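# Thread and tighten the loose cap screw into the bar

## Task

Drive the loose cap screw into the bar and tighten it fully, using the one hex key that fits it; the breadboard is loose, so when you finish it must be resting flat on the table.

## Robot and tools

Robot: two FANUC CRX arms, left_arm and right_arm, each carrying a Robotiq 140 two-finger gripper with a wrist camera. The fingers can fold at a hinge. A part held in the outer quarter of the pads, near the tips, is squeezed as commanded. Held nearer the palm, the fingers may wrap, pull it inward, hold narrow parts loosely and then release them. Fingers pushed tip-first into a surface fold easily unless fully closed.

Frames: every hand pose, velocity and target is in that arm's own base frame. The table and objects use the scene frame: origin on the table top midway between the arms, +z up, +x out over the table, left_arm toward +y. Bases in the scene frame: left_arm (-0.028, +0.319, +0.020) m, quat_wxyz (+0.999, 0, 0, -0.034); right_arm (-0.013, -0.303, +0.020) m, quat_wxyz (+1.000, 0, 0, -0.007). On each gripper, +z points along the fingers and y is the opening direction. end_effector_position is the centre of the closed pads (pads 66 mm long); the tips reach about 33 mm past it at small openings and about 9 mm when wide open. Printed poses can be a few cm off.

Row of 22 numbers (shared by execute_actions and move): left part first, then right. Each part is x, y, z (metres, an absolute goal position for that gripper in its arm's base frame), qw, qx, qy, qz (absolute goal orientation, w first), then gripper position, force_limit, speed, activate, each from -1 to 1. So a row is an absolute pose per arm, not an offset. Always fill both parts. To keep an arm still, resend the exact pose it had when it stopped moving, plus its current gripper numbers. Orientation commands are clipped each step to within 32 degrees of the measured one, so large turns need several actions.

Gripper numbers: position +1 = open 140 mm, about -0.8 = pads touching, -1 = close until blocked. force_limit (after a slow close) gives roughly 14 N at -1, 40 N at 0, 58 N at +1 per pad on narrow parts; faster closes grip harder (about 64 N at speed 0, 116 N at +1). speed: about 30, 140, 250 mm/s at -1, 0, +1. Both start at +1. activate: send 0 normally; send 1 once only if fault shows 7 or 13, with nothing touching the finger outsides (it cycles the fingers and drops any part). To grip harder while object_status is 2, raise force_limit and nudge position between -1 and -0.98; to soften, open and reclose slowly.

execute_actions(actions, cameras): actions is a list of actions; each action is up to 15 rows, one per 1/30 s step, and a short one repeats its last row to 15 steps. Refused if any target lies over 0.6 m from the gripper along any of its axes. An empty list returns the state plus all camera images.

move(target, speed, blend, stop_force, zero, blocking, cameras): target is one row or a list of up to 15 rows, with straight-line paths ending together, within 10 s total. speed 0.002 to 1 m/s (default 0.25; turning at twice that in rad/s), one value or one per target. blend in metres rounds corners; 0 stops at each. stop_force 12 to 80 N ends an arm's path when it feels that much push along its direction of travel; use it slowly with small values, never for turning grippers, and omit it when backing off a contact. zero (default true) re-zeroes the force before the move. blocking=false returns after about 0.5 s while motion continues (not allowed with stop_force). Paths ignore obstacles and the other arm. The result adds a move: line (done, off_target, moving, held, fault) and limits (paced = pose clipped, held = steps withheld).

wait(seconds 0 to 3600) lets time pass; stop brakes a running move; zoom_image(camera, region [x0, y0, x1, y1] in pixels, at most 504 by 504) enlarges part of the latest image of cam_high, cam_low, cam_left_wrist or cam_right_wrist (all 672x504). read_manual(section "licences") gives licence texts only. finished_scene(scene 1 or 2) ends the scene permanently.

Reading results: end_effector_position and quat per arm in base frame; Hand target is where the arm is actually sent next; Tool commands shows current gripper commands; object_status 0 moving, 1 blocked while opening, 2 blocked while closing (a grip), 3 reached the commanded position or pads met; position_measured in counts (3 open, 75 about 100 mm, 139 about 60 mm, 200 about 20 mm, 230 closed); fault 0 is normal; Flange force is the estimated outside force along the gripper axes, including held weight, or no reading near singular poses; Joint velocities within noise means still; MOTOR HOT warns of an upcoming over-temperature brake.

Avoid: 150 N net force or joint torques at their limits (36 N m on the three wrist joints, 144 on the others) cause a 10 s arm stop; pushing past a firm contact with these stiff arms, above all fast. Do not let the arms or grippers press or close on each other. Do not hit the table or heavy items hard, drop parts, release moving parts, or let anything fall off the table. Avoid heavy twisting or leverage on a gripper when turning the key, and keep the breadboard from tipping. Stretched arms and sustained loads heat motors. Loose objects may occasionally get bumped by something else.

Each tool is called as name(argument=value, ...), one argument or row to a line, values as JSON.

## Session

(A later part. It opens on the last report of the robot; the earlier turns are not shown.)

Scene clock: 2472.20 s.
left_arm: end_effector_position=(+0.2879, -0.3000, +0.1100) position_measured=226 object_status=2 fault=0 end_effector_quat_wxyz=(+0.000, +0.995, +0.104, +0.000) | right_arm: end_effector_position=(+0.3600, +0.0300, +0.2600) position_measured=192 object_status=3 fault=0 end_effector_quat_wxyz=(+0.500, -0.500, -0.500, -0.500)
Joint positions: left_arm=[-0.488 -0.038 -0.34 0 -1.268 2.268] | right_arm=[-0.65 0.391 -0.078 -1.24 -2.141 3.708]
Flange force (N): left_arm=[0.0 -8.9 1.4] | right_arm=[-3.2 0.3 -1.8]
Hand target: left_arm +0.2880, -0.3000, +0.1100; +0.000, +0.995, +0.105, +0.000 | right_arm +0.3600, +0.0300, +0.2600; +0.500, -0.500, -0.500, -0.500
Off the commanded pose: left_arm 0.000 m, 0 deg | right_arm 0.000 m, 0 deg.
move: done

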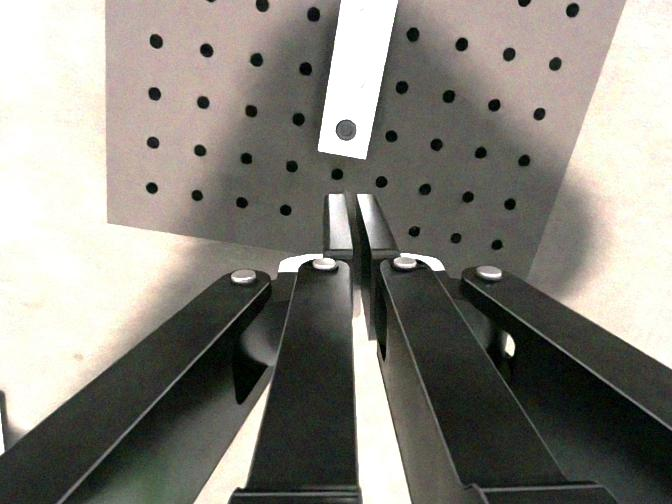

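move(
  target=[
    [0.3197,-0.2933,0.106,0,0.9563,0.2924,0,-1,1,-0.6,0,0.36,0.03,0.26,0.5,-0.5,-0.5,-0.5,-0.5,0.2,-1,0],
    [0.3197,-0.2933,0.1028,0,0.9563,0.2924,0,-1,1,-0.6,0,0.36,0.03,0.26,0.5,-0.5,-0.5,-0.5,-0.5,0.2,-1,0],
    [0.32,-0.2933,0.1028,0,0.9563,0.2924,0,-1,1,-0.6,0,0.36,0.03,0.26,0.5,-0.5,-0.5,-0.5,-0.5,0.2,-1,0],
    [0.3197,-0.2936,0.1028,0,0.9563,0.2924,0,-1,1,-0.6,0,0.36,0.03,0.26,0.5,-0.5,-0.5,-0.5,-0.5,0.2,-1,0],
    [0.3194,-0.2933,0.1028,0,0.9563,0.2924,0,-1,1,-0.6,0,0.36,0.03,0.26,0.5,-0.5,-0.5,-0.5,-0.5,0.2,-1,0],
    [0.3197,-0.293,0.1028,0,0.9563,0.2924,0,-1,1,-0.6,0,0.36,0.03,0.26,0.5,-0.5,-0.5,-0.5,-0.5,0.2,-1,0],
  ],
  speed=[0.15,0.02,0.01,0.01,0.01,0.01],
)

move(
  target=[
    [0.3197,-0.2933,0.1042,0,0.9497,0.3132,0,-1,1,-0.6,0,0.36,0.03,0.26,0.5,-0.5,-0.5,-0.5,-0.5,0.2,-1,0],
    [0.3197,-0.2933,0.1028,0,0.9497,0.3132,0,-1,1,-0.6,0,0.36,0.03,0.26,0.5,-0.5,-0.5,-0.5,-0.5,0.2,-1,0],
    [0.32,-0.2933,0.1028,0,0.9497,0.3132,0,-1,1,-0.6,0,0.36,0.03,0.26,0.5,-0.5,-0.5,-0.5,-0.5,0.2,-1,0],
    [0.3197,-0.2936,0.1028,0,0.9497,0.3132,0,-1,1,-0.6,0,0.36,0.03,0.26,0.5,-0.5,-0.5,-0.5,-0.5,0.2,-1,0],
    [0.3194,-0.2933,0.1028,0,0.9497,0.3132,0,-1,1,-0.6,0,0.36,0.03,0.26,0.5,-0.5,-0.5,-0.5,-0.5,0.2,-1,0],
    [0.3197,-0.293,0.1028,0,0.9497,0.3132,0,-1,1,-0.6,0,0.36,0.03,0.26,0.5,-0.5,-0.5,-0.5,-0.5,0.2,-1,0],
  ],
  speed=[0.05,0.02,0.01,0.01,0.01,0.01],
)

move(
  target=[
    [0.3197,-0.2933,0.1042,0,0.9426,0.3338,0,-1,1,-0.6,0,0.36,0.03,0.26,0.5,-0.5,-0.5,-0.5,-0.5,0.2,-1,0],
    [0.3197,-0.2933,0.1028,0,0.9426,0.3338,0,-1,1,-0.6,0,0.36,0.03,0.26,0.5,-0.5,-0.5,-0.5,-0.5,0.2,-1,0],
    [0.32,-0.2933,0.1028,0,0.9426,0.3338,0,-1,1,-0.6,0,0.36,0.03,0.26,0.5,-0.5,-0.5,-0.5,-0.5,0.2,-1,0],
    [0.3197,-0.2936,0.1028,0,0.9426,0.3338,0,-1,1,-0.6,0,0.36,0.03,0.26,0.5,-0.5,-0.5,-0.5,-0.5,0.2,-1,0],
    [0.3194,-0.2933,0.1028,0,0.9426,0.3338,0,-1,1,-0.6,0,0.36,0.03,0.26,0.5,-0.5,-0.5,-0.5,-0.5,0.2,-1,0],
    [0.3197,-0.293,0.1028,0,0.9426,0.3338,0,-1,1,-0.6,0,0.36,0.03,0.26,0.5,-0.5,-0.5,-0.5,-0.5,0.2,-1,0],
  ],
  speed=[0.05,0.02,0.01,0.01,0.01,0.01],
)

move(
  target=[
    [0.3197,-0.2933,0.1042,0,0.9320,0.3624,0,-1,1,-0.6,0,0.36,0.03,0.26,0.5,-0.5,-0.5,-0.5,-0.5,0.2,-1,0],
    [0.3197,-0.2933,0.1028,0,0.9320,0.3624,0,-1,1,-0.6,0,0.36,0.03,0.26,0.5,-0.5,-0.5,-0.5,-0.5,0.2,-1,0],
    [0.32,-0.2933,0.1028,0,0.9320,0.3624,0,-1,1,-0.6,0,0.36,0.03,0.26,0.5,-0.5,-0.5,-0.5,-0.5,0.2,-1,0],
    [0.3197,-0.2936,0.1028,0,0.9320,0.3624,0,-1,1,-0.6,0,0.36,0.03,0.26,0.5,-0.5,-0.5,-0.5,-0.5,0.2,-1,0],
    [0.3194,-0.2933,0.1028,0,0.9320,0.3624,0,-1,1,-0.6,0,0.36,0.03,0.26,0.5,-0.5,-0.5,-0.5,-0.5,0.2,-1,0],
    [0.3197,-0.293,0.1028,0,0.9320,0.3624,0,-1,1,-0.6,0,0.36,0.03,0.26,0.5,-0.5,-0.5,-0.5,-0.5,0.2,-1,0],
  ],
  speed=[0.05,0.02,0.01,0.01,0.01,0.01],
  cameras=["cam_left_wrist"],
)

zoom_image(
  camera="cam_left_wrist",
  region=[325, 170, 370, 220],
)

Scene clock: 2512.30 s.
left_arm: end_effector_position=(+0.3197, -0.2931, +0.1028) position_measured=226 object_status=2 fault=0 end_effector_quat_wxyz=(+0.000, +0.956, +0.292, +0.000) | right_arm: end_effector_position=(+0.3600, +0.0300, +0.2600) position_measured=192 object_status=3 fault=0 end_effector_quat_wxyz=(+0.500, -0.500, -0.500, -0.500)
Joint positions: left_arm=[-0.437 0.014 -0.307 0 -1.25 2.602] | right_arm=[-0.65 0.391 -0.078 -1.24 -2.141 3.708]
Flange force (N): left_arm=[2.2 -11.0 -44.2] | right_arm=[-3.6 0.4 -1.7]
Hand target: left_arm +0.3197, -0.2930, +0.1028; +0.000, +0.956, +0.292, +0.000 | right_arm +0.3600, +0.0300, +0.2600; +0.500, -0.500, -0.500, -0.500
Off the commanded pose: left_arm 0.000 m, 0 deg | right_arm 0.000 m, 0 deg.
move: done

Scene clock: 2513.60 s.
left_arm: end_effector_position=(+0.3197, -0.2931, +0.1028) position_measured=226 object_status=2 fault=0 end_effector_quat_wxyz=(+0.000, +0.950, +0.313, +0.000) | right_arm: end_effector_position=(+0.3600, +0.0300, +0.2600) position_measured=192 object_status=3 fault=0 end_effector_quat_wxyz=(+0.500, -0.500, -0.500, -0.500)
Joint positions: left_arm=[-0.437 0.014 -0.307 0 -1.25 2.645] | right_arm=[-0.65 0.391 -0.078 -1.24 -2.141 3.708]
Flange force (N): left_arm=[2.4 -8.6 -40.5] | right_arm=[-3.2 0.4 -2.0]
Hand target: left_arm +0.3197, -0.2930, +0.1028; +0.000, +0.950, +0.313, +0.000 | right_arm +0.3600, +0.0300, +0.2600; +0.500, -0.500, -0.500, -0.500
Off the commanded pose: left_arm 0.000 m, 0 deg | right_arm 0.000 m, 0 deg.
move: done

Scene clock: 2514.90 s.
left_arm: end_effector_position=(+0.3197, -0.2931, +0.1028) position_measured=226 object_status=2 fault=0 end_effector_quat_wxyz=(+0.000, +0.943, +0.334, +0.000) | right_arm: end_effector_position=(+0.3600, +0.0300, +0.2600) position_measured=192 object_status=3 fault=0 end_effector_quat_wxyz=(+0.500, -0.500, -0.500, -0.500)
Joint positions: left_arm=[-0.437 0.014 -0.307 0 -1.25 2.689] | right_arm=[-0.65 0.391 -0.078 -1.24 -2.141 3.708]
Flange force (N): left_arm=[1.5 -8.9 -39.5] | right_arm=[-2.9 -0.1 -1.8]
Hand target: left_arm +0.3197, -0.2930, +0.1028; +0.000, +0.943, +0.334, +0.000 | right_arm +0.3600, +0.0300, +0.2600; +0.500, -0.500, -0.500, -0.500
Off the commanded pose: left_arm 0.000 m, 0 deg | right_arm 0.000 m, 0 deg.
move: done

Scene clock: 2516.40 s.
left_arm: end_effector_position=(+0.3197, -0.2931, +0.1028) position_measured=226 object_status=2 fault=0 end_effector_quat_wxyz=(+0.000, +0.932, +0.362, +0.000) | right_arm: end_effector_position=(+0.3600, +0.0300, +0.2600) position_measured=192 object_status=3 fault=0 end_effector_quat_wxyz=(+0.500, -0.500, -0.500, -0.500)
Joint positions: left_arm=[-0.437 0.014 -0.307 0 -1.25 2.75] | right_arm=[-0.65 0.391 -0.078 -1.24 -2.141 3.708]
Flange force (N): left_arm=[1.4 -7.6 -38.1] | right_arm=[-3.5 0.0 -1.7]
Hand target: left_arm +0.3197, -0.2930, +0.1028; +0.000, +0.932, +0.362, +0.000 | right_arm +0.3600, +0.0300, +0.2600; +0.500, -0.500, -0.500, -0.500
Off the commanded pose: left_arm 0.000 m, 0 deg | right_arm 0.000 m, 0 deg.
move: done

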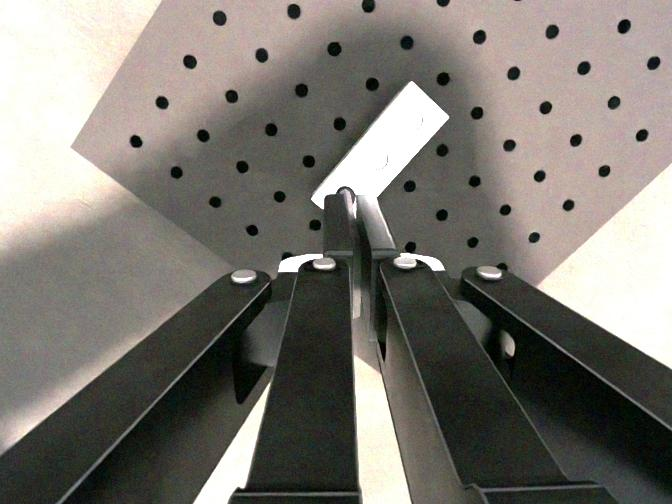

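Scaled by 10.080.

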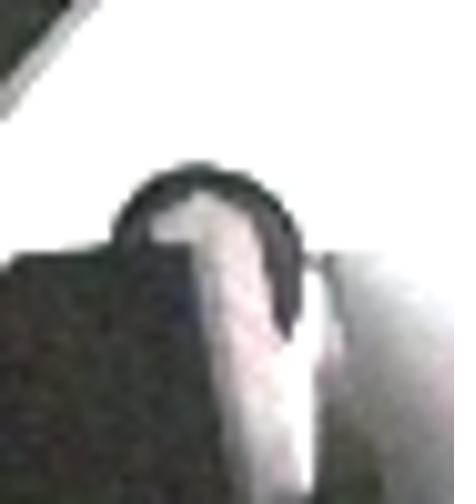

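move(
  target=[
    [0.3195,-0.2938,0.107,0,0.6088,0.7934,0,-1,1,-0.6,0,0.36,0.03,0.26,0.5,-0.5,-0.5,-0.5,-0.5,0.2,-1,0],
    [0.3195,-0.2938,0.1028,0,0.6088,0.7934,0,-1,1,-0.6,0,0.36,0.03,0.26,0.5,-0.5,-0.5,-0.5,-0.5,0.2,-1,0],
    [0.3196,-0.2935,0.1028,0,0.8660,0.5,0,-1,1,-0.6,0,0.36,0.03,0.26,0.5,-0.5,-0.5,-0.5,-0.5,0.2,-1,0],
    [0.3200,-0.2933,0.1028,0,0.9914,0.1305,0,-1,1,-0.6,0,0.36,0.03,0.26,0.5,-0.5,-0.5,-0.5,-0.5,0.2,-1,0],
    [0.3203,-0.2934,0.1028,0,0.9659,-0.2588,0,-1,1,-0.6,0,0.36,0.03,0.26,0.5,-0.5,-0.5,-0.5,-0.5,0.2,-1,0],
    [0.3205,-0.2938,0.1027,0,0.7934,-0.6088,0,-1,1,-0.6,0,0.36,0.03,0.26,0.5,-0.5,-0.5,-0.5,-0.5,0.2,-1,0],
    [0.3204,-0.2941,0.1026,0,0.5,-0.8660,0,-1,1,-0.6,0,0.36,0.03,0.26,0.5,-0.5,-0.5,-0.5,-0.5,0.2,-1,0],
  ],
  speed=[0.5,0.02,0.4,0.4,0.4,0.4,0.4],
  cameras=["cam_left_wrist"],
)

zoom_image(
  camera="cam_left_wrist",
  region=[325, 170, 370, 220],
)

move(
  target=[
    [0.3204,-0.2941,0.108,0,0.5,-0.8660,0,-1,1,-0.6,0,0.36,0.03,0.26,0.5,-0.5,-0.5,-0.5,-0.5,0.2,-1,0],
    [0.288,-0.300,0.13,0,0.7934,-0.6088,0,-1,1,-0.6,0,0.36,0.03,0.26,0.5,-0.5,-0.5,-0.5,-0.5,0.2,-1,0],
    [0.288,-0.300,0.11,0,0.9945,0.1045,0,-1,1,-0.6,0,0.36,0.03,0.26,0.5,-0.5,-0.5,-0.5,-0.5,0.2,-1,0],
  ],
  speed=0.6,
  blend=[0.0,0.02,0.0],
  cameras=["cam_left_wrist"],
)

zoom_image(
  camera="cam_left_wrist",
  region=[325, 110, 365, 150],
)

Scene clock: 2562.67 s.
left_arm: end_effector_position=(+0.3204, -0.2941, +0.1026) position_measured=226 object_status=2 fault=0 end_effector_quat_wxyz=(+0.000, -0.500, +0.866, +0.000) | right_arm: end_effector_position=(+0.3600, +0.0300, +0.2600) position_measured=192 object_status=3 fault=0 end_effector_quat_wxyz=(+0.500, -0.500, -0.500, -0.500)
Joint positions: left_arm=[-0.439 0.017 -0.304 0 -1.249 -0.084] | right_arm=[-0.65 0.391 -0.078 -1.24 -2.141 3.708]
Flange force (N): left_arm=[-10.3 2.9 -52.4] | right_arm=[-3.4 0.5 -1.7]
Hand target: left_arm +0.3204, -0.2941, +0.1026; +0.000, -0.500, +0.866, +0.000 | right_arm +0.3600, +0.0300, +0.2600; +0.500, -0.500, -0.500, -0.500
Off the commanded pose: left_arm 0.000 m, 0 deg | right_arm 0.000 m, 0 deg.
move: done

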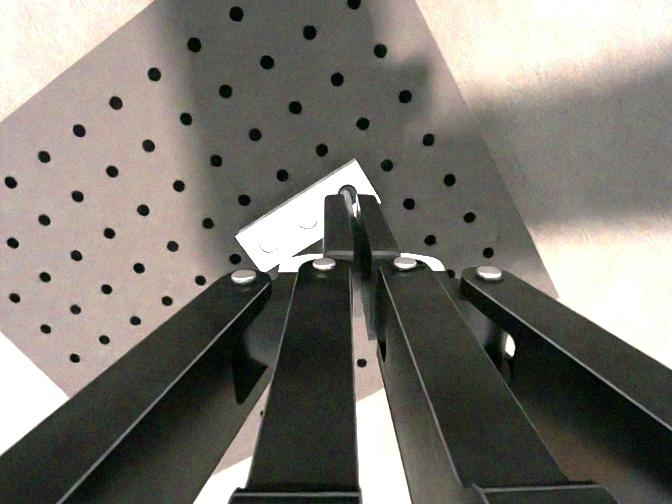

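Scaled by 10.080.

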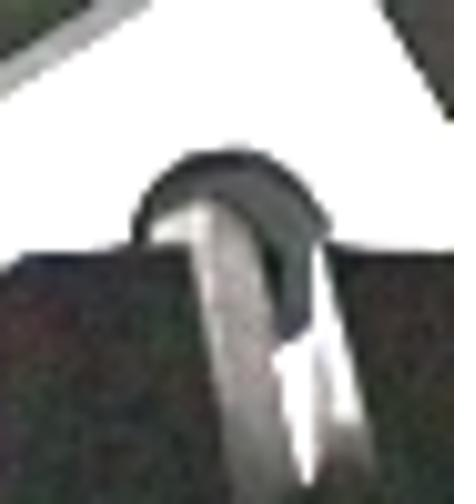

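Scene clock: 2565.37 s.
left_arm: end_effector_position=(+0.2880, -0.3000, +0.1100) position_measured=226 object_status=2 fault=0 end_effector_quat_wxyz=(+0.000, +0.995, +0.105, +0.000) | right_arm: end_effector_position=(+0.3600, +0.0300, +0.2600) position_measured=192 object_status=3 fault=0 end_effector_quat_wxyz=(+0.500, -0.500, -0.500, -0.500)
Joint positions: left_arm=[-0.488 -0.038 -0.34 0 -1.268 2.268] | right_arm=[-0.65 0.391 -0.078 -1.24 -2.141 3.708]
Flange force (N): left_arm=[-1.2 -8.5 1.4] | right_arm=[-3.2 0.2 -1.8]
Hand target: left_arm +0.2880, -0.3000, +0.1100; +0.000, +0.995, +0.105, +0.000 | right_arm +0.3600, +0.0300, +0.2600; +0.500, -0.500, -0.500, -0.500
Off the commanded pose: left_arm 0.000 m, 0 deg | right_arm 0.000 m, 0 deg.
move: done

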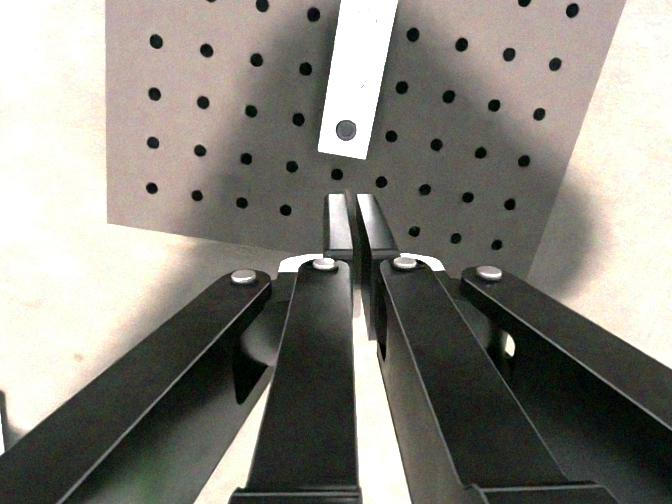

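Scaled by 12.600.

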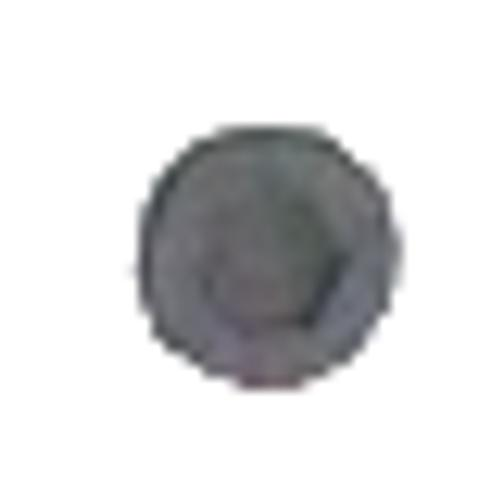

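move(
  target=[
    [0.3197,-0.2933,0.106,0,0.9336,0.3584,0,-1,1,-0.6,0,0.36,0.03,0.26,0.5,-0.5,-0.5,-0.5,-0.5,0.2,-1,0],
    [0.3197,-0.2933,0.1034,0,0.9336,0.3584,0,-1,1,-0.6,0,0.36,0.03,0.26,0.5,-0.5,-0.5,-0.5,-0.5,0.2,-1,0],
  ],
  speed=0.1,
  cameras=["cam_left_wrist"],
)

zoom_image(
  camera="cam_left_wrist",
  region=[325, 170, 370, 220],
)

move(
  target=[0.3197,-0.2933,0.1034,0,0.9877,-0.1564,0,-1,1,-0.6,0,0.36,0.03,0.26,0.5,-0.5,-0.5,-0.5,-0.5,0.2,-1,0],
  speed=0.5,
  cameras=["cam_left_wrist"],
)

zoom_image(
  camera="cam_left_wrist",
  region=[325, 170, 370, 220],
)

move(
  target=[0.3197,-0.2933,0.1034,0,0.3584,-0.9336,0,-1,1,-0.6,0,0.36,0.03,0.26,0.5,-0.5,-0.5,-0.5,-0.5,0.2,-1,0],
  speed=0.5,
  cameras=["cam_left_wrist"],
)

zoom_image(
  camera="cam_left_wrist",
  region=[325, 170, 370, 220],
)

Scene clock: 2585.70 s.
left_arm: end_effector_position=(+0.3197, -0.2933, +0.1034) position_measured=226 object_status=2 fault=0 end_effector_quat_wxyz=(+0.000, +0.934, +0.358, +0.000) | right_arm: end_effector_position=(+0.3600, +0.0300, +0.2600) position_measured=192 object_status=3 fault=0 end_effector_quat_wxyz=(+0.500, -0.500, -0.500, -0.500)
Joint positions: left_arm=[-0.438 0.014 -0.306 0 -1.251 2.742] | right_arm=[-0.65 0.391 -0.078 -1.24 -2.141 3.708]
Flange force (N): left_arm=[3.0 -6.6 0.8] | right_arm=[-3.2 0.3 -2.0]
Hand target: left_arm +0.3197, -0.2933, +0.1034; +0.000, +0.934, +0.358, +0.000 | right_arm +0.3600, +0.0300, +0.2600; +0.500, -0.500, -0.500, -0.500
Off the commanded pose: left_arm 0.000 m, 0 deg | right_arm 0.000 m, 0 deg.
move: done

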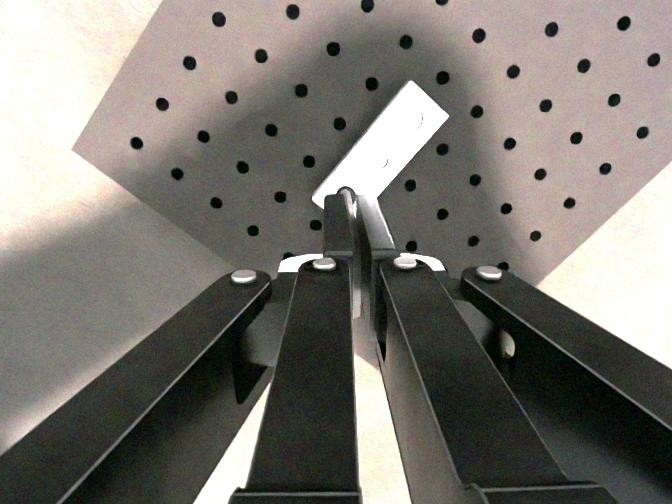

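Scaled by 10.080.

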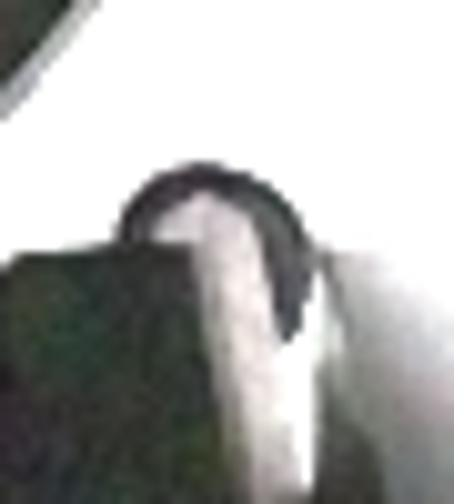

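Scene clock: 2587.30 s.
left_arm: end_effector_position=(+0.3197, -0.2933, +0.1034) position_measured=226 object_status=2 fault=0 end_effector_quat_wxyz=(+0.000, +0.988, -0.156, +0.000) | right_arm: end_effector_position=(+0.3600, +0.0300, +0.2600) position_measured=192 object_status=3 fault=0 end_effector_quat_wxyz=(+0.500, -0.500, -0.500, -0.500)
Joint positions: left_arm=[-0.438 0.014 -0.306 0 -1.251 1.695] | right_arm=[-0.65 0.391 -0.078 -1.24 -2.141 3.708]
Flange force (N): left_arm=[-5.0 -6.7 0.1] | right_arm=[-3.4 0.1 -1.6]
Hand target: left_arm +0.3197, -0.2933, +0.1034; +0.000, +0.988, -0.156, +0.000 | right_arm +0.3600, +0.0300, +0.2600; +0.500, -0.500, -0.500, -0.500
Off the commanded pose: left_arm 0.000 m, 0 deg | right_arm 0.000 m, 0 deg.
move: done

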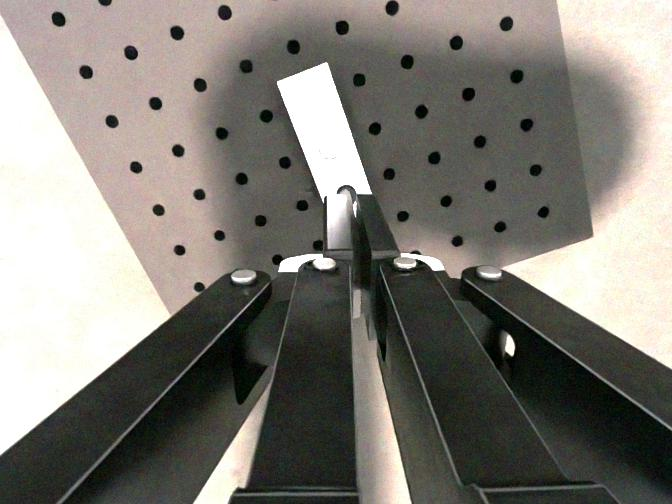

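Scaled by 10.080.

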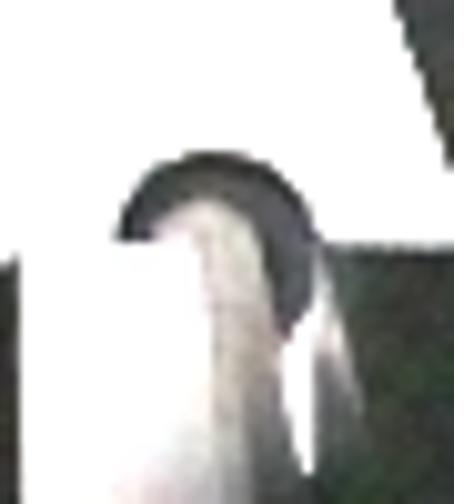

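Scene clock: 2589.93 s.
left_arm: end_effector_position=(+0.3197, -0.2933, +0.1034) position_measured=226 object_status=2 fault=0 end_effector_quat_wxyz=(+0.000, -0.358, +0.934, +0.000) | right_arm: end_effector_position=(+0.3600, +0.0300, +0.2600) position_measured=192 object_status=3 fault=0 end_effector_quat_wxyz=(+0.500, -0.500, -0.500, -0.500)
Joint positions: left_arm=[-0.438 0.014 -0.306 0 -1.251 -0.4] | right_arm=[-0.65 0.391 -0.078 -1.24 -2.141 3.708]
Flange force (N): left_arm=[-2.9 7.7 1.1] | right_arm=[-3.2 0.2 -1.6]
Hand target: left_arm +0.3197, -0.2933, +0.1034; +0.000, -0.358, +0.934, +0.000 | right_arm +0.3600, +0.0300, +0.2600; +0.500, -0.500, -0.500, -0.500
Off the commanded pose: left_arm 0.000 m, 0 deg | right_arm 0.000 m, 0 deg.
move: done

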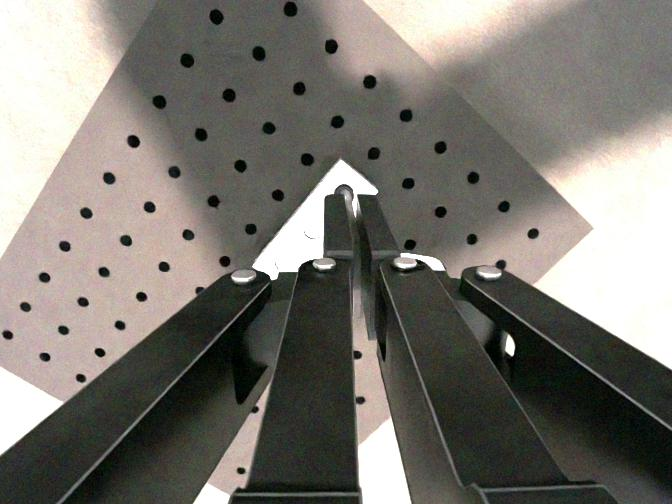

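Scaled by 10.080.

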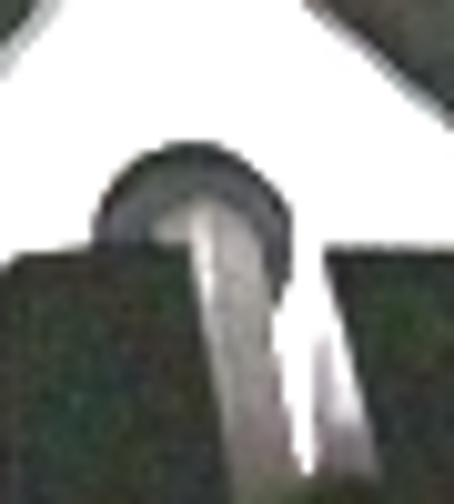

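move(
  target=[
    [0.3200,-0.2935,0.1065,0,0.5,-0.866,0,-1,1,-0.6,0,0.36,0.03,0.26,0.5,-0.5,-0.5,-0.5,-0.5,0.2,-1,0],
    [0.3201,-0.2935,0.1065,0,0.9063,0.4226,0,-1,1,-0.6,0,0.36,0.03,0.26,0.5,-0.5,-0.5,-0.5,-0.5,0.2,-1,0],
    [0.3201,-0.2935,0.1028,0,0.9063,0.4226,0,-1,1,-0.6,0,0.36,0.03,0.26,0.5,-0.5,-0.5,-0.5,-0.5,0.2,-1,0],
    [0.3203,-0.2937,0.1028,0,0.9563,0.2924,0,-1,1,-0.6,0,0.36,0.03,0.26,0.5,-0.5,-0.5,-0.5,-0.5,0.2,-1,0],
    [0.3202,-0.2936,0.1028,0,0.9336,0.3584,0,-1,1,-0.6,0,0.36,0.03,0.26,0.5,-0.5,-0.5,-0.5,-0.5,0.2,-1,0],
  ],
  speed=[0.7,0.7,0.02,0.1,0.1],
  cameras=["cam_left_wrist"],
)

zoom_image(
  camera="cam_left_wrist",
  region=[325, 170, 370, 220],
)

move(
  target=[0.3202,-0.2936,0.0995,0,0.9336,0.3584,0,-1,1,-0.6,0,0.36,0.03,0.26,0.5,-0.5,-0.5,-0.5,-0.5,0.2,-1,0],
  speed=0.01,
  stop_force=13,
)

Scene clock: 2623.07 s.
left_arm: end_effector_position=(+0.3202, -0.2935, +0.1028) position_measured=226 object_status=2 fault=0 end_effector_quat_wxyz=(+0.000, +0.934, +0.358, +0.000) | right_arm: end_effector_position=(+0.3600, +0.0300, +0.2600) position_measured=192 object_status=3 fault=0 end_effector_quat_wxyz=(+0.500, -0.500, -0.500, -0.500)
Joint positions: left_arm=[-0.438 0.016 -0.305 0 -1.25 2.742] | right_arm=[-0.65 0.391 -0.078 -1.24 -2.141 3.708]
Flange force (N): left_arm=[1.7 -6.0 -35.8] | right_arm=[-3.1 0.2 -2.0]
Hand target: left_arm +0.3202, -0.2936, +0.1028; +0.000, +0.934, +0.358, +0.000 | right_arm +0.3600, +0.0300, +0.2600; +0.500, -0.500, -0.500, -0.500
Off the commanded pose: left_arm 0.000 m, 0 deg | right_arm 0.000 m, 0 deg.
move: done

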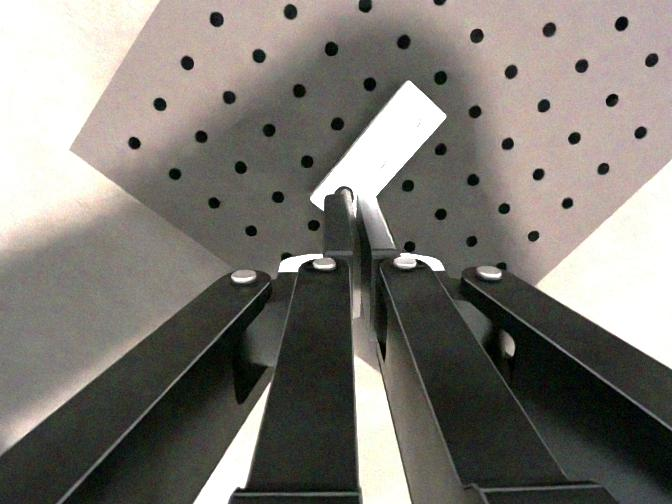

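Scaled by 10.080.

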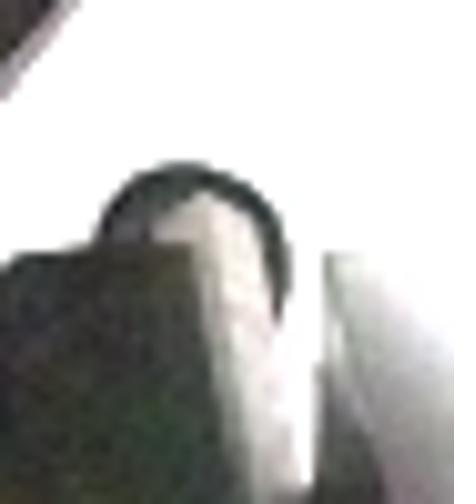

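Scene clock: 2623.73 s.
left_arm: end_effector_position=(+0.3203, -0.2936, +0.1025) position_measured=226 object_status=2 fault=0 end_effector_quat_wxyz=(+0.000, +0.934, +0.358, +0.000) | right_arm: end_effector_position=(+0.3600, +0.0300, +0.2600) position_measured=192 object_status=3 fault=0 end_effector_quat_wxyz=(+0.500, -0.500, -0.500, -0.500)
Joint positions: left_arm=[-0.438 0.016 -0.306 0 -1.249 2.742] | right_arm=[-0.65 0.391 -0.078 -1.24 -2.141 3.708]
Flange force (N): left_arm=[0.9 -11.1 -60.4] | right_arm=[-3.2 0.1 -1.8]
Hand target: left_arm +0.3203, -0.2936, +0.1025; +0.000, +0.934, +0.358, +0.000 | right_arm +0.3600, +0.0300, +0.2600; +0.500, -0.500, -0.500, -0.500
Off the commanded pose: left_arm 0.003 m, 0 deg | right_arm 0.000 m, 0 deg.
move: contact (left_arm)

move(
  target=[
    [0.3202,-0.2936,0.1036,0,0.9063,0.4226,0,-1,1,-0.6,0,0.36,0.03,0.26,0.5,-0.5,-0.5,-0.5,-0.5,0.2,-1,0],
    [0.3202,-0.2936,0.1030,0,0.9063,0.4226,0,-1,1,-0.6,0,0.36,0.03,0.26,0.5,-0.5,-0.5,-0.5,-0.5,0.2,-1,0],
    [0.3202,-0.2936,0.1030,0,0.9563,0.2924,0,-1,1,-0.6,0,0.36,0.03,0.26,0.5,-0.5,-0.5,-0.5,-0.5,0.2,-1,0],
    [0.3200,-0.29345,0.1030,0,0.9563,0.2924,0,-1,1,-0.6,0,0.36,0.03,0.26,0.5,-0.5,-0.5,-0.5,-0.5,0.2,-1,0],
    [0.3200,-0.29345,0.1030,0,0.9063,0.4226,0,-1,1,-0.6,0,0.36,0.03,0.26,0.5,-0.5,-0.5,-0.5,-0.5,0.2,-1,0],
    [0.3202,-0.2933,0.1030,0,0.9063,0.4226,0,-1,1,-0.6,0,0.36,0.03,0.26,0.5,-0.5,-0.5,-0.5,-0.5,0.2,-1,0],
    [0.3202,-0.2933,0.1030,0,0.9563,0.2924,0,-1,1,-0.6,0,0.36,0.03,0.26,0.5,-0.5,-0.5,-0.5,-0.5,0.2,-1,0],
  ],
  speed=0.12,
)

move(
  target=[
    [0.3199,-0.2936,0.1036,0,0.9063,0.4226,0,-1,1,-0.6,0,0.36,0.03,0.26,0.5,-0.5,-0.5,-0.5,-0.5,0.2,-1,0],
    [0.3199,-0.2936,0.1030,0,0.9063,0.4226,0,-1,1,-0.6,0,0.36,0.03,0.26,0.5,-0.5,-0.5,-0.5,-0.5,0.2,-1,0],
    [0.3199,-0.2936,0.1030,0,0.9563,0.2924,0,-1,1,-0.6,0,0.36,0.03,0.26,0.5,-0.5,-0.5,-0.5,-0.5,0.2,-1,0],
    [0.3201,-0.2938,0.1030,0,0.9563,0.2924,0,-1,1,-0.6,0,0.36,0.03,0.26,0.5,-0.5,-0.5,-0.5,-0.5,0.2,-1,0],
    [0.3201,-0.2938,0.1030,0,0.9063,0.4226,0,-1,1,-0.6,0,0.36,0.03,0.26,0.5,-0.5,-0.5,-0.5,-0.5,0.2,-1,0],
    [0.3204,-0.2936,0.1030,0,0.9063,0.4226,0,-1,1,-0.6,0,0.36,0.03,0.26,0.5,-0.5,-0.5,-0.5,-0.5,0.2,-1,0],
    [0.3204,-0.2936,0.1030,0,0.9563,0.2924,0,-1,1,-0.6,0,0.36,0.03,0.26,0.5,-0.5,-0.5,-0.5,-0.5,0.2,-1,0],
  ],
  speed=0.12,
)

move(
  target=[
    [0.3197,-0.2936,0.1036,0,0.9063,0.4226,0,-1,1,-0.6,0,0.36,0.03,0.26,0.5,-0.5,-0.5,-0.5,-0.5,0.2,-1,0],
    [0.3197,-0.2936,0.1030,0,0.9063,0.4226,0,-1,1,-0.6,0,0.36,0.03,0.26,0.5,-0.5,-0.5,-0.5,-0.5,0.2,-1,0],
    [0.3197,-0.2936,0.1030,0,0.9563,0.2924,0,-1,1,-0.6,0,0.36,0.03,0.26,0.5,-0.5,-0.5,-0.5,-0.5,0.2,-1,0],
    [0.3199,-0.2940,0.1030,0,0.9563,0.2924,0,-1,1,-0.6,0,0.36,0.03,0.26,0.5,-0.5,-0.5,-0.5,-0.5,0.2,-1,0],
    [0.3199,-0.2940,0.1030,0,0.9063,0.4226,0,-1,1,-0.6,0,0.36,0.03,0.26,0.5,-0.5,-0.5,-0.5,-0.5,0.2,-1,0],
    [0.3204,-0.2939,0.1030,0,0.9063,0.4226,0,-1,1,-0.6,0,0.36,0.03,0.26,0.5,-0.5,-0.5,-0.5,-0.5,0.2,-1,0],
    [0.3204,-0.2939,0.1030,0,0.9563,0.2924,0,-1,1,-0.6,0,0.36,0.03,0.26,0.5,-0.5,-0.5,-0.5,-0.5,0.2,-1,0],
  ],
  speed=0.12,
)

move(
  target=[0.3201,-0.2935,0.1040,0,0.9336,0.3584,0,-1,1,-0.6,0,0.36,0.03,0.26,0.5,-0.5,-0.5,-0.5,-0.5,0.2,-1,0],
  speed=0.05,
  cameras=["cam_left_wrist"],
)

zoom_image(
  camera="cam_left_wrist",
  region=[333, 180, 358, 208],
)

Scene clock: 2657.90 s.
left_arm: end_effector_position=(+0.3202, -0.2933, +0.1030) position_measured=226 object_status=2 fault=0 end_effector_quat_wxyz=(+0.000, +0.956, +0.292, +0.000) | right_arm: end_effector_position=(+0.3600, +0.0300, +0.2600) position_measured=192 object_status=3 fault=0 end_effector_quat_wxyz=(+0.500, -0.500, -0.500, -0.500)
Joint positions: left_arm=[-0.438 0.015 -0.305 0 -1.25 2.602] | right_arm=[-0.65 0.391 -0.078 -1.24 -2.141 3.708]
Flange force (N): left_arm=[2.9 -10.4 -23.3] | right_arm=[-3.5 0.6 -1.7]
Hand target: left_arm +0.3202, -0.2933, +0.1030; +0.000, +0.956, +0.292, +0.000 | right_arm +0.3600, +0.0300, +0.2600; +0.500, -0.500, -0.500, -0.500
Off the commanded pose: left_arm 0.000 m, 0 deg | right_arm 0.000 m, 0 deg.
move: done

Scene clock: 2663.50 s.
left_arm: end_effector_position=(+0.3204, -0.2936, +0.1030) position_measured=226 object_status=2 fault=0 end_effector_quat_wxyz=(+0.000, +0.956, +0.292, +0.000) | right_arm: end_effector_position=(+0.3600, +0.0300, +0.2600) position_measured=192 object_status=3 fault=0 end_effector_quat_wxyz=(+0.500, -0.500, -0.500, -0.500)
Joint positions: left_arm=[-0.438 0.016 -0.304 0 -1.25 2.602] | right_arm=[-0.65 0.391 -0.078 -1.24 -2.141 3.708]
Flange force (N): left_arm=[0.9 -9.6 -23.0] | right_arm=[-2.8 0.3 -1.6]
Hand target: left_arm +0.3204, -0.2936, +0.1030; +0.000, +0.956, +0.292, +0.000 | right_arm +0.3600, +0.0300, +0.2600; +0.500, -0.500, -0.500, -0.500
Off the commanded pose: left_arm 0.000 m, 0 deg | right_arm 0.000 m, 0 deg.
move: done

Scene clock: 2669.10 s.
left_arm: end_effector_position=(+0.3204, -0.2939, +0.1030) position_measured=226 object_status=2 fault=0 end_effector_quat_wxyz=(+0.000, +0.956, +0.292, +0.000) | right_arm: end_effector_position=(+0.3600, +0.0300, +0.2600) position_measured=192 object_status=3 fault=0 end_effector_quat_wxyz=(+0.500, -0.500, -0.500, -0.500)
Joint positions: left_arm=[-0.439 0.017 -0.304 0 -1.25 2.603] | right_arm=[-0.65 0.391 -0.078 -1.24 -2.141 3.708]
Flange force (N): left_arm=[0.5 -10.9 -23.5] | right_arm=[-3.5 0.4 -2.0]
Hand target: left_arm +0.3204, -0.2939, +0.1030; +0.000, +0.956, +0.292, +0.000 | right_arm +0.3600, +0.0300, +0.2600; +0.500, -0.500, -0.500, -0.500
Off the commanded pose: left_arm 0.000 m, 0 deg | right_arm 0.000 m, 0 deg.
move: done

Scene clock: 2670.77 s.
left_arm: end_effector_position=(+0.3201, -0.2935, +0.1040) position_measured=226 object_status=2 fault=0 end_effector_quat_wxyz=(+0.000, +0.934, +0.358, +0.000) | right_arm: end_effector_position=(+0.3600, +0.0300, +0.2600) position_measured=192 object_status=3 fault=0 end_effector_quat_wxyz=(+0.500, -0.500, -0.500, -0.500)
Joint positions: left_arm=[-0.438 0.014 -0.304 0 -1.253 2.742] | right_arm=[-0.65 0.391 -0.078 -1.24 -2.141 3.708]
Flange force (N): left_arm=[3.0 -7.8 1.2] | right_arm=[-3.1 0.1 -1.8]
Hand target: left_arm +0.3201, -0.2935, +0.1040; +0.000, +0.934, +0.358, +0.000 | right_arm +0.3600, +0.0300, +0.2600; +0.500, -0.500, -0.500, -0.500
Off the commanded pose: left_arm 0.000 m, 0 deg | right_arm 0.000 m, 0 deg.
move: done

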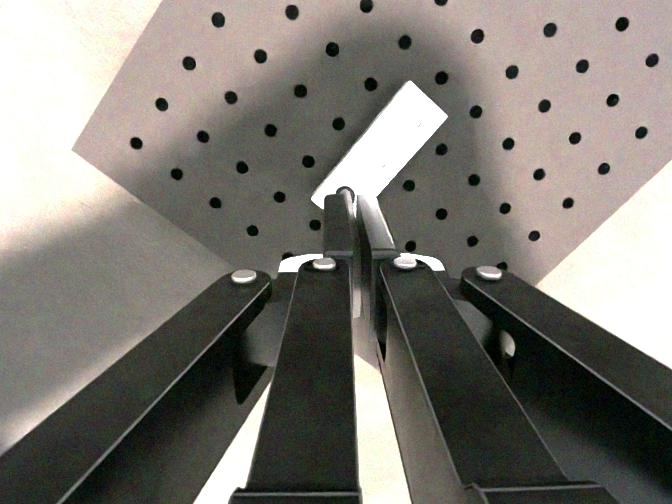

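Scaled by 18.000.

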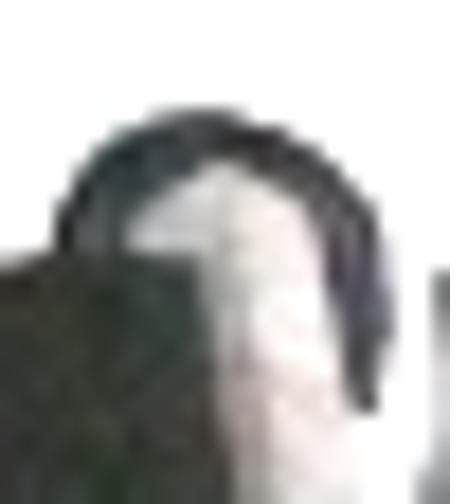

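move(
  target=[
    [0.31963,-0.29362,0.1031,0,0.9336,0.3584,0,-1,1,-0.6,0,0.36,0.03,0.26,0.5,-0.5,-0.5,-0.5,-0.5,0.2,-1,0],
    [0.32003,-0.29406,0.1031,0,0.9336,0.3584,0,-1,1,-0.6,0,0.36,0.03,0.26,0.5,-0.5,-0.5,-0.5,-0.5,0.2,-1,0],
    [0.32012,-0.29398,0.1031,0,0.9336,0.3584,0,-1,1,-0.6,0,0.36,0.03,0.26,0.5,-0.5,-0.5,-0.5,-0.5,0.2,-1,0],
    [0.31972,-0.29354,0.1031,0,0.9336,0.3584,0,-1,1,-0.6,0,0.36,0.03,0.26,0.5,-0.5,-0.5,-0.5,-0.5,0.2,-1,0],
    [0.31981,-0.29346,0.1031,0,0.9336,0.3584,0,-1,1,-0.6,0,0.36,0.03,0.26,0.5,-0.5,-0.5,-0.5,-0.5,0.2,-1,0],
    [0.32021,-0.2939,0.1031,0,0.9336,0.3584,0,-1,1,-0.6,0,0.36,0.03,0.26,0.5,-0.5,-0.5,-0.5,-0.5,0.2,-1,0],
    [0.3203,-0.29382,0.1031,0,0.9336,0.3584,0,-1,1,-0.6,0,0.36,0.03,0.26,0.5,-0.5,-0.5,-0.5,-0.5,0.2,-1,0],
    [0.3199,-0.29338,0.1031,0,0.9336,0.3584,0,-1,1,-0.6,0,0.36,0.03,0.26,0.5,-0.5,-0.5,-0.5,-0.5,0.2,-1,0],
    [0.31999,-0.2933,0.1031,0,0.9336,0.3584,0,-1,1,-0.6,0,0.36,0.03,0.26,0.5,-0.5,-0.5,-0.5,-0.5,0.2,-1,0],
    [0.32039,-0.29374,0.1031,0,0.9336,0.3584,0,-1,1,-0.6,0,0.36,0.03,0.26,0.5,-0.5,-0.5,-0.5,-0.5,0.2,-1,0],
    [0.32048,-0.29366,0.1031,0,0.9336,0.3584,0,-1,1,-0.6,0,0.36,0.03,0.26,0.5,-0.5,-0.5,-0.5,-0.5,0.2,-1,0],
    [0.32008,-0.29322,0.1031,0,0.9336,0.3584,0,-1,1,-0.6,0,0.36,0.03,0.26,0.5,-0.5,-0.5,-0.5,-0.5,0.2,-1,0],
    [0.3201,-0.2936,0.1027,0,0.9336,0.3584,0,-1,1,-0.6,0,0.36,0.03,0.26,0.5,-0.5,-0.5,-0.5,-0.5,0.2,-1,0],
  ],
  speed=0.003,
  blend=0.00005,
)

move(
  target=[
    [0.3201,-0.2936,0.1045,0,0.9455,0.3256,0,-1,1,-0.6,0,0.36,0.03,0.26,0.5,-0.5,-0.5,-0.5,-0.5,0.2,-1,0],
    [0.31963,-0.29362,0.1031,0,0.9455,0.3256,0,-1,1,-0.6,0,0.36,0.03,0.26,0.5,-0.5,-0.5,-0.5,-0.5,0.2,-1,0],
    [0.32003,-0.29406,0.1031,0,0.9438,0.3306,0,-1,1,-0.6,0,0.36,0.03,0.26,0.5,-0.5,-0.5,-0.5,-0.5,0.2,-1,0],
    [0.31972,-0.29354,0.1031,0,0.9417,0.3365,0,-1,1,-0.6,0,0.36,0.03,0.26,0.5,-0.5,-0.5,-0.5,-0.5,0.2,-1,0],
    [0.32021,-0.2939,0.1031,0,0.9397,0.3420,0,-1,1,-0.6,0,0.36,0.03,0.26,0.5,-0.5,-0.5,-0.5,-0.5,0.2,-1,0],
    [0.3199,-0.29338,0.1031,0,0.9367,0.3502,0,-1,1,-0.6,0,0.36,0.03,0.26,0.5,-0.5,-0.5,-0.5,-0.5,0.2,-1,0],
    [0.32039,-0.29374,0.1031,0,0.9336,0.3584,0,-1,1,-0.6,0,0.36,0.03,0.26,0.5,-0.5,-0.5,-0.5,-0.5,0.2,-1,0],
    [0.32008,-0.29322,0.1031,0,0.9304,0.3665,0,-1,1,-0.6,0,0.36,0.03,0.26,0.5,-0.5,-0.5,-0.5,-0.5,0.2,-1,0],
    [0.3203,-0.29382,0.1031,0,0.9272,0.3746,0,-1,1,-0.6,0,0.36,0.03,0.26,0.5,-0.5,-0.5,-0.5,-0.5,0.2,-1,0],
    [0.3199,-0.29338,0.1031,0,0.9239,0.3827,0,-1,1,-0.6,0,0.36,0.03,0.26,0.5,-0.5,-0.5,-0.5,-0.5,0.2,-1,0],
    [0.3201,-0.2936,0.1027,0,0.9205,0.3907,0,-1,1,-0.6,0,0.36,0.03,0.26,0.5,-0.5,-0.5,-0.5,-0.5,0.2,-1,0],
  ],
  speed=[0.05,0.02,0.01,0.01,0.01,0.01,0.01,0.01,0.01,0.01,0.01],
  cameras=["cam_left_wrist","cam_low"],
)

zoom_image(
  camera="cam_left_wrist",
  region=[333, 180, 358, 208],
)

Scene clock: 2729.67 s.
left_arm: end_effector_position=(+0.3201, -0.2936, +0.1028) position_measured=226 object_status=2 fault=0 end_effector_quat_wxyz=(+0.000, +0.934, +0.358, +0.000) | right_arm: end_effector_position=(+0.3600, +0.0300, +0.2600) position_measured=192 object_status=3 fault=0 end_effector_quat_wxyz=(+0.500, -0.500, -0.500, -0.500)
Joint positions: left_arm=[-0.438 0.015 -0.305 0 -1.25 2.742] | right_arm=[-0.65 0.391 -0.078 -1.24 -2.141 3.708]
Flange force (N): left_arm=[1.9 -15.4 -43.2] | right_arm=[-3.6 0.7 -1.9]
Hand target: left_arm +0.3201, -0.2936, +0.1027; +0.000, +0.934, +0.358, +0.000 | right_arm +0.3600, +0.0300, +0.2600; +0.500, -0.500, -0.500, -0.500
Off the commanded pose: left_arm 0.000 m, 0 deg | right_arm 0.000 m, 0 deg.
move: done

Scene clock: 2738.33 s.
left_arm: end_effector_position=(+0.3201, -0.2936, +0.1027) position_measured=226 object_status=2 fault=0 end_effector_quat_wxyz=(+0.000, +0.921, +0.391, +0.000) | right_arm: end_effector_position=(+0.3600, +0.0300, +0.2600) position_measured=192 object_status=3 fault=0 end_effector_quat_wxyz=(+0.500, -0.500, -0.500, -0.500)
Joint positions: left_arm=[-0.438 0.016 -0.305 0 -1.25 2.812] | right_arm=[-0.65 0.391 -0.078 -1.24 -2.141 3.708]
Flange force (N): left_arm=[2.6 -10.0 -45.0] | right_arm=[-3.3 0.3 -1.7]
Hand target: left_arm +0.3201, -0.2936, +0.1027; +0.000, +0.921, +0.391, +0.000 | right_arm +0.3600, +0.0300, +0.2600; +0.500, -0.500, -0.500, -0.500
Off the commanded pose: left_arm 0.000 m, 0 deg | right_arm 0.000 m, 0 deg.
move: done
Images, in order (width x height): cam_low 672x504, cam_left_wrist 672x504.

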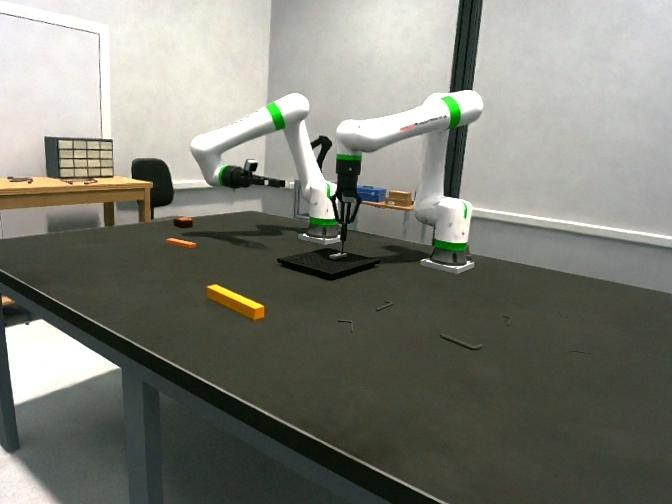

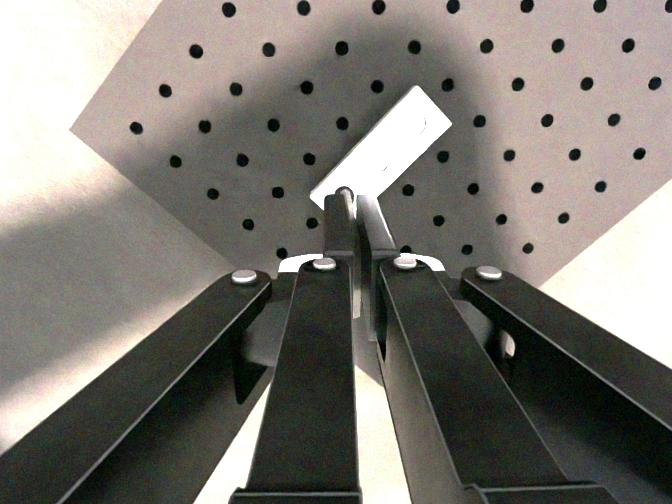

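Scaled by 18.000.

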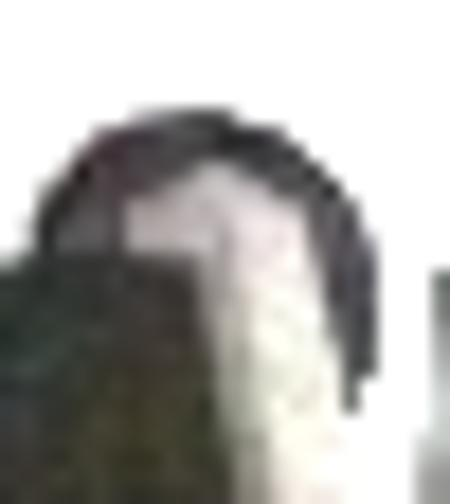

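move(
  target=[
    [0.3201,-0.2936,0.115,0,0.9205,0.3907,0,-1,1,-0.6,0,0.36,0.03,0.26,0.5,-0.5,-0.5,-0.5,-0.5,0.2,-1,0],
    [0.4030,-0.3502,0.302,0,0.9996,0.0270,0,-1,1,-0.6,0,0.36,0.13,0.24,0.5,-0.5,-0.5,-0.5,-0.5,0.2,-1,0],
  ],
  speed=[0.1,0.4],
  cameras=["cam_right_wrist"],
)

zoom_image(
  camera="cam_right_wrist",
  region=[260, 40, 460, 260],
)

Scene clock: 2757.43 s.
left_arm: end_effector_position=(+0.4030, -0.3502, +0.3020) position_measured=226 object_status=2 fault=0 end_effector_quat_wxyz=(+0.000, +1.000, +0.027, +0.000) | right_arm: end_effector_position=(+0.3600, +0.1300, +0.2400) position_measured=192 object_status=3 fault=0 end_effector_quat_wxyz=(+0.500, -0.500, -0.500, -0.500)
Joint positions: left_arm=[-0.469 0.232 0.406 0 -1.745 2.094] | right_arm=[-0.48 0.314 -0.247 -1.3 -1.972 3.758]
Flange force (N): left_arm=[-3.4 -7.6 4.7] | right_arm=[-3.8 1.1 -2.0]
Hand target: left_arm +0.4030, -0.3502, +0.3020; +0.000, +1.000, +0.027, +0.000 | right_arm +0.3600, +0.1300, +0.2400; +0.500, -0.500, -0.500, -0.500
Off the commanded pose: left_arm 0.000 m, 0 deg | right_arm 0.000 m, 0 deg.
move: done

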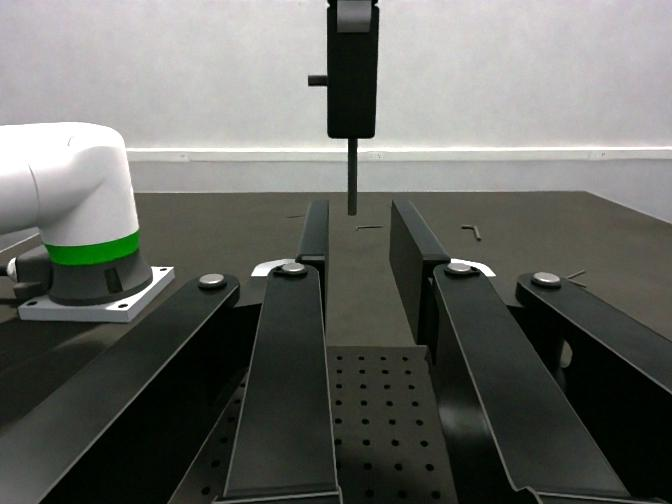

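Scaled by 2.291.

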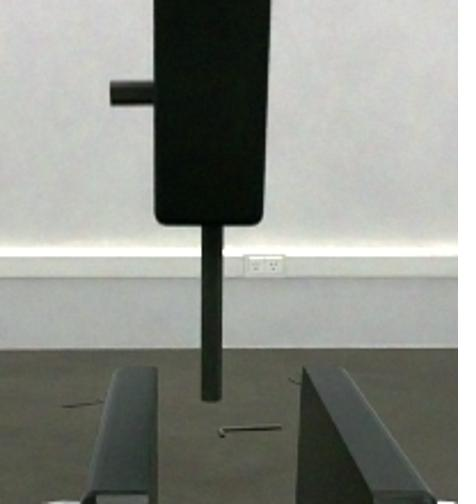

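zoom_image(
  camera="cam_right_wrist",
  region=[325, 130, 385, 220],
)

zoom_image(
  camera="cam_right_wrist",
  region=[300, 60, 390, 150],
)

Scaled by 5.600.

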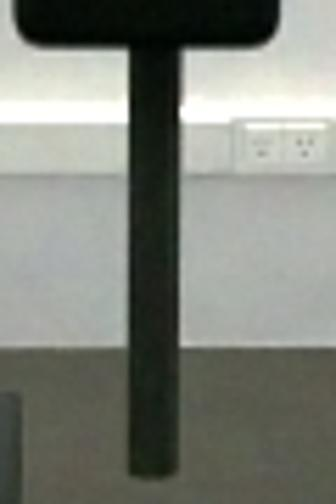

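Scaled by 5.600.

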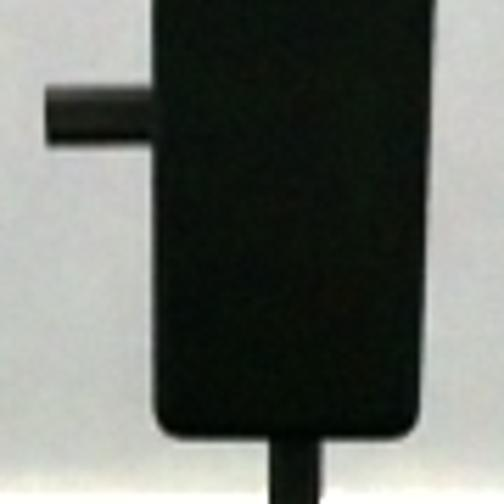

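move(
  target=[
    [0.3203,-0.2938,0.110,0,0.9877,0.1564,0,-1,1,-0.6,0,0.36,0.03,0.26,0.5,-0.5,-0.5,-0.5,-0.5,0.2,-1,0],
    [0.3203,-0.2938,0.1036,0,0.9877,0.1564,0,-1,1,-0.6,0,0.36,0.03,0.26,0.5,-0.5,-0.5,-0.5,-0.5,0.2,-1,0],
  ],
  speed=[0.3,0.05],
  cameras=["cam_left_wrist"],
)

zoom_image(
  camera="cam_left_wrist",
  region=[333, 180, 358, 208],
)

move(
  target=[
    [0.3203,-0.2938,0.1031,0,0.9877,0.1564,0,-1,1,-0.6,0,0.36,0.03,0.26,0.5,-0.5,-0.5,-0.5,-0.5,0.2,-1,0],
    [0.3203,-0.2938,0.1029,0,0.9986,0.0523,0,-1,1,-0.6,0,0.36,0.03,0.26,0.5,-0.5,-0.5,-0.5,-0.5,0.2,-1,0],
    [0.3202,-0.2937,0.1029,0,0.9877,0.1564,0,-1,1,-0.6,0,0.36,0.03,0.26,0.5,-0.5,-0.5,-0.5,-0.5,0.2,-1,0],
    [0.3201,-0.2936,0.1029,0,0.9986,0.0523,0,-1,1,-0.6,0,0.36,0.03,0.26,0.5,-0.5,-0.5,-0.5,-0.5,0.2,-1,0],
    [0.3203,-0.2936,0.1029,0,0.9877,0.1564,0,-1,1,-0.6,0,0.36,0.03,0.26,0.5,-0.5,-0.5,-0.5,-0.5,0.2,-1,0],
    [0.3201,-0.2938,0.1029,0,0.9986,0.0523,0,-1,1,-0.6,0,0.36,0.03,0.26,0.5,-0.5,-0.5,-0.5,-0.5,0.2,-1,0],
    [0.3202,-0.2937,0.1027,0,0.9945,0.1045,0,-1,1,-0.6,0,0.36,0.03,0.26,0.5,-0.5,-0.5,-0.5,-0.5,0.2,-1,0],
  ],
  speed=[0.02,0.06,0.06,0.06,0.06,0.06,0.06],
  cameras=["cam_left_wrist"],
)

zoom_image(
  camera="cam_left_wrist",
  region=[333, 180, 358, 208],
)

Scene clock: 2806.77 s.
left_arm: end_effector_position=(+0.3203, -0.2938, +0.1036) position_measured=226 object_status=2 fault=0 end_effector_quat_wxyz=(+0.000, +0.988, +0.156, +0.000) | right_arm: end_effector_position=(+0.3600, +0.0300, +0.2600) position_measured=192 object_status=3 fault=0 end_effector_quat_wxyz=(+0.500, -0.500, -0.500, -0.500)
Joint positions: left_arm=[-0.439 0.016 -0.303 0 -1.252 2.323] | right_arm=[-0.65 0.391 -0.078 -1.24 -2.141 3.708]
Flange force (N): left_arm=[-0.4 -7.6 1.4] | right_arm=[-3.5 0.4 -2.1]
Hand target: left_arm +0.3203, -0.2938, +0.1036; +0.000, +0.988, +0.156, +0.000 | right_arm +0.3600, +0.0300, +0.2600; +0.500, -0.500, -0.500, -0.500
Off the commanded pose: left_arm 0.000 m, 0 deg | right_arm 0.000 m, 0 deg.
move: done

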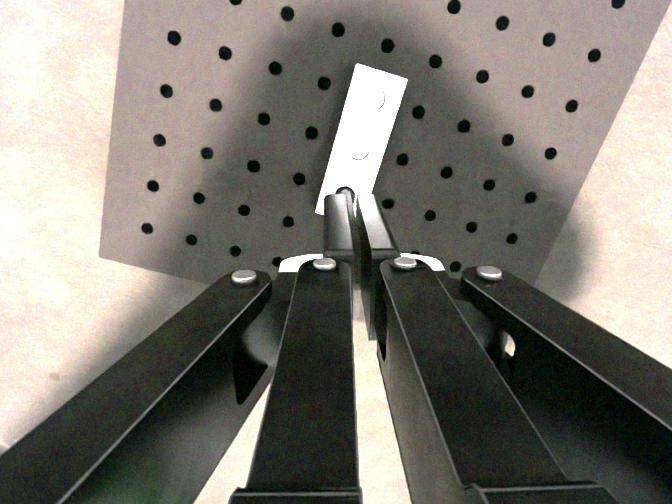

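Scaled by 18.000.

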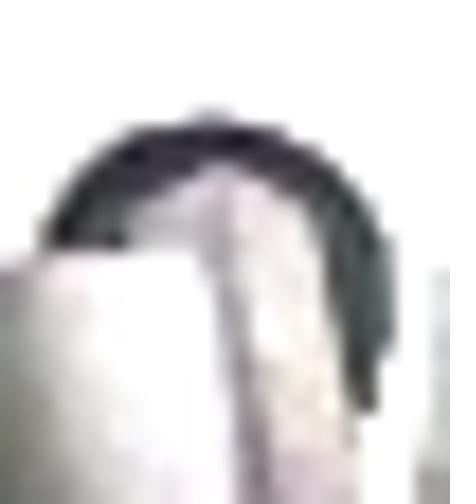

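Scene clock: 2817.03 s.
left_arm: end_effector_position=(+0.3201, -0.2938, +0.1028) position_measured=226 object_status=2 fault=0 end_effector_quat_wxyz=(+0.000, +0.997, +0.074, +0.000) | right_arm: end_effector_position=(+0.3600, +0.0300, +0.2600) position_measured=192 object_status=3 fault=0 end_effector_quat_wxyz=(+0.500, -0.500, -0.500, -0.500)
Joint positions: left_arm=[-0.439 0.016 -0.305 0 -1.25 2.158] | right_arm=[-0.65 0.391 -0.078 -1.24 -2.141 3.708]
Flange force (N): left_arm=[-1.5 -7.8 -34.9] | right_arm=[-3.2 0.5 -2.0]
Hand target: left_arm +0.3201, -0.2938, +0.1028; +0.000, +0.997, +0.074, +0.000 | right_arm +0.3600, +0.0300, +0.2600; +0.500, -0.500, -0.500, -0.500
Off the commanded pose: left_arm 0.000 m, 3 deg | right_arm 0.000 m, 0 deg.
move: off_target (left_arm; path cut at 10 s); path passed 6 of 7 targets

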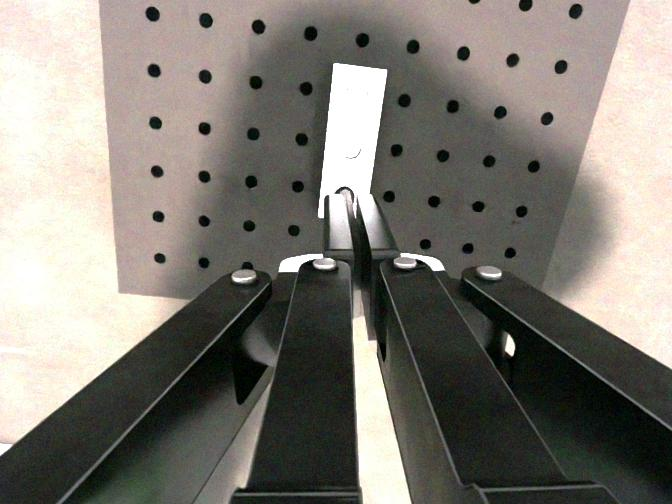

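Scaled by 18.000.

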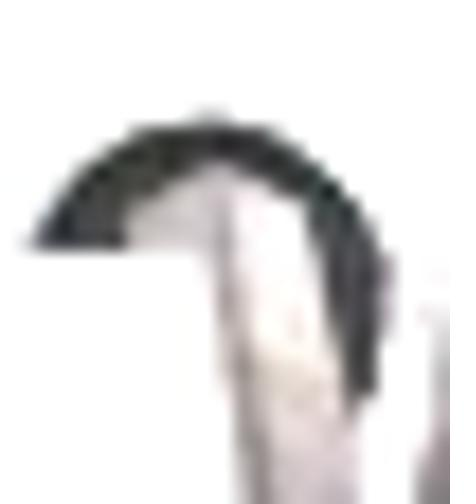

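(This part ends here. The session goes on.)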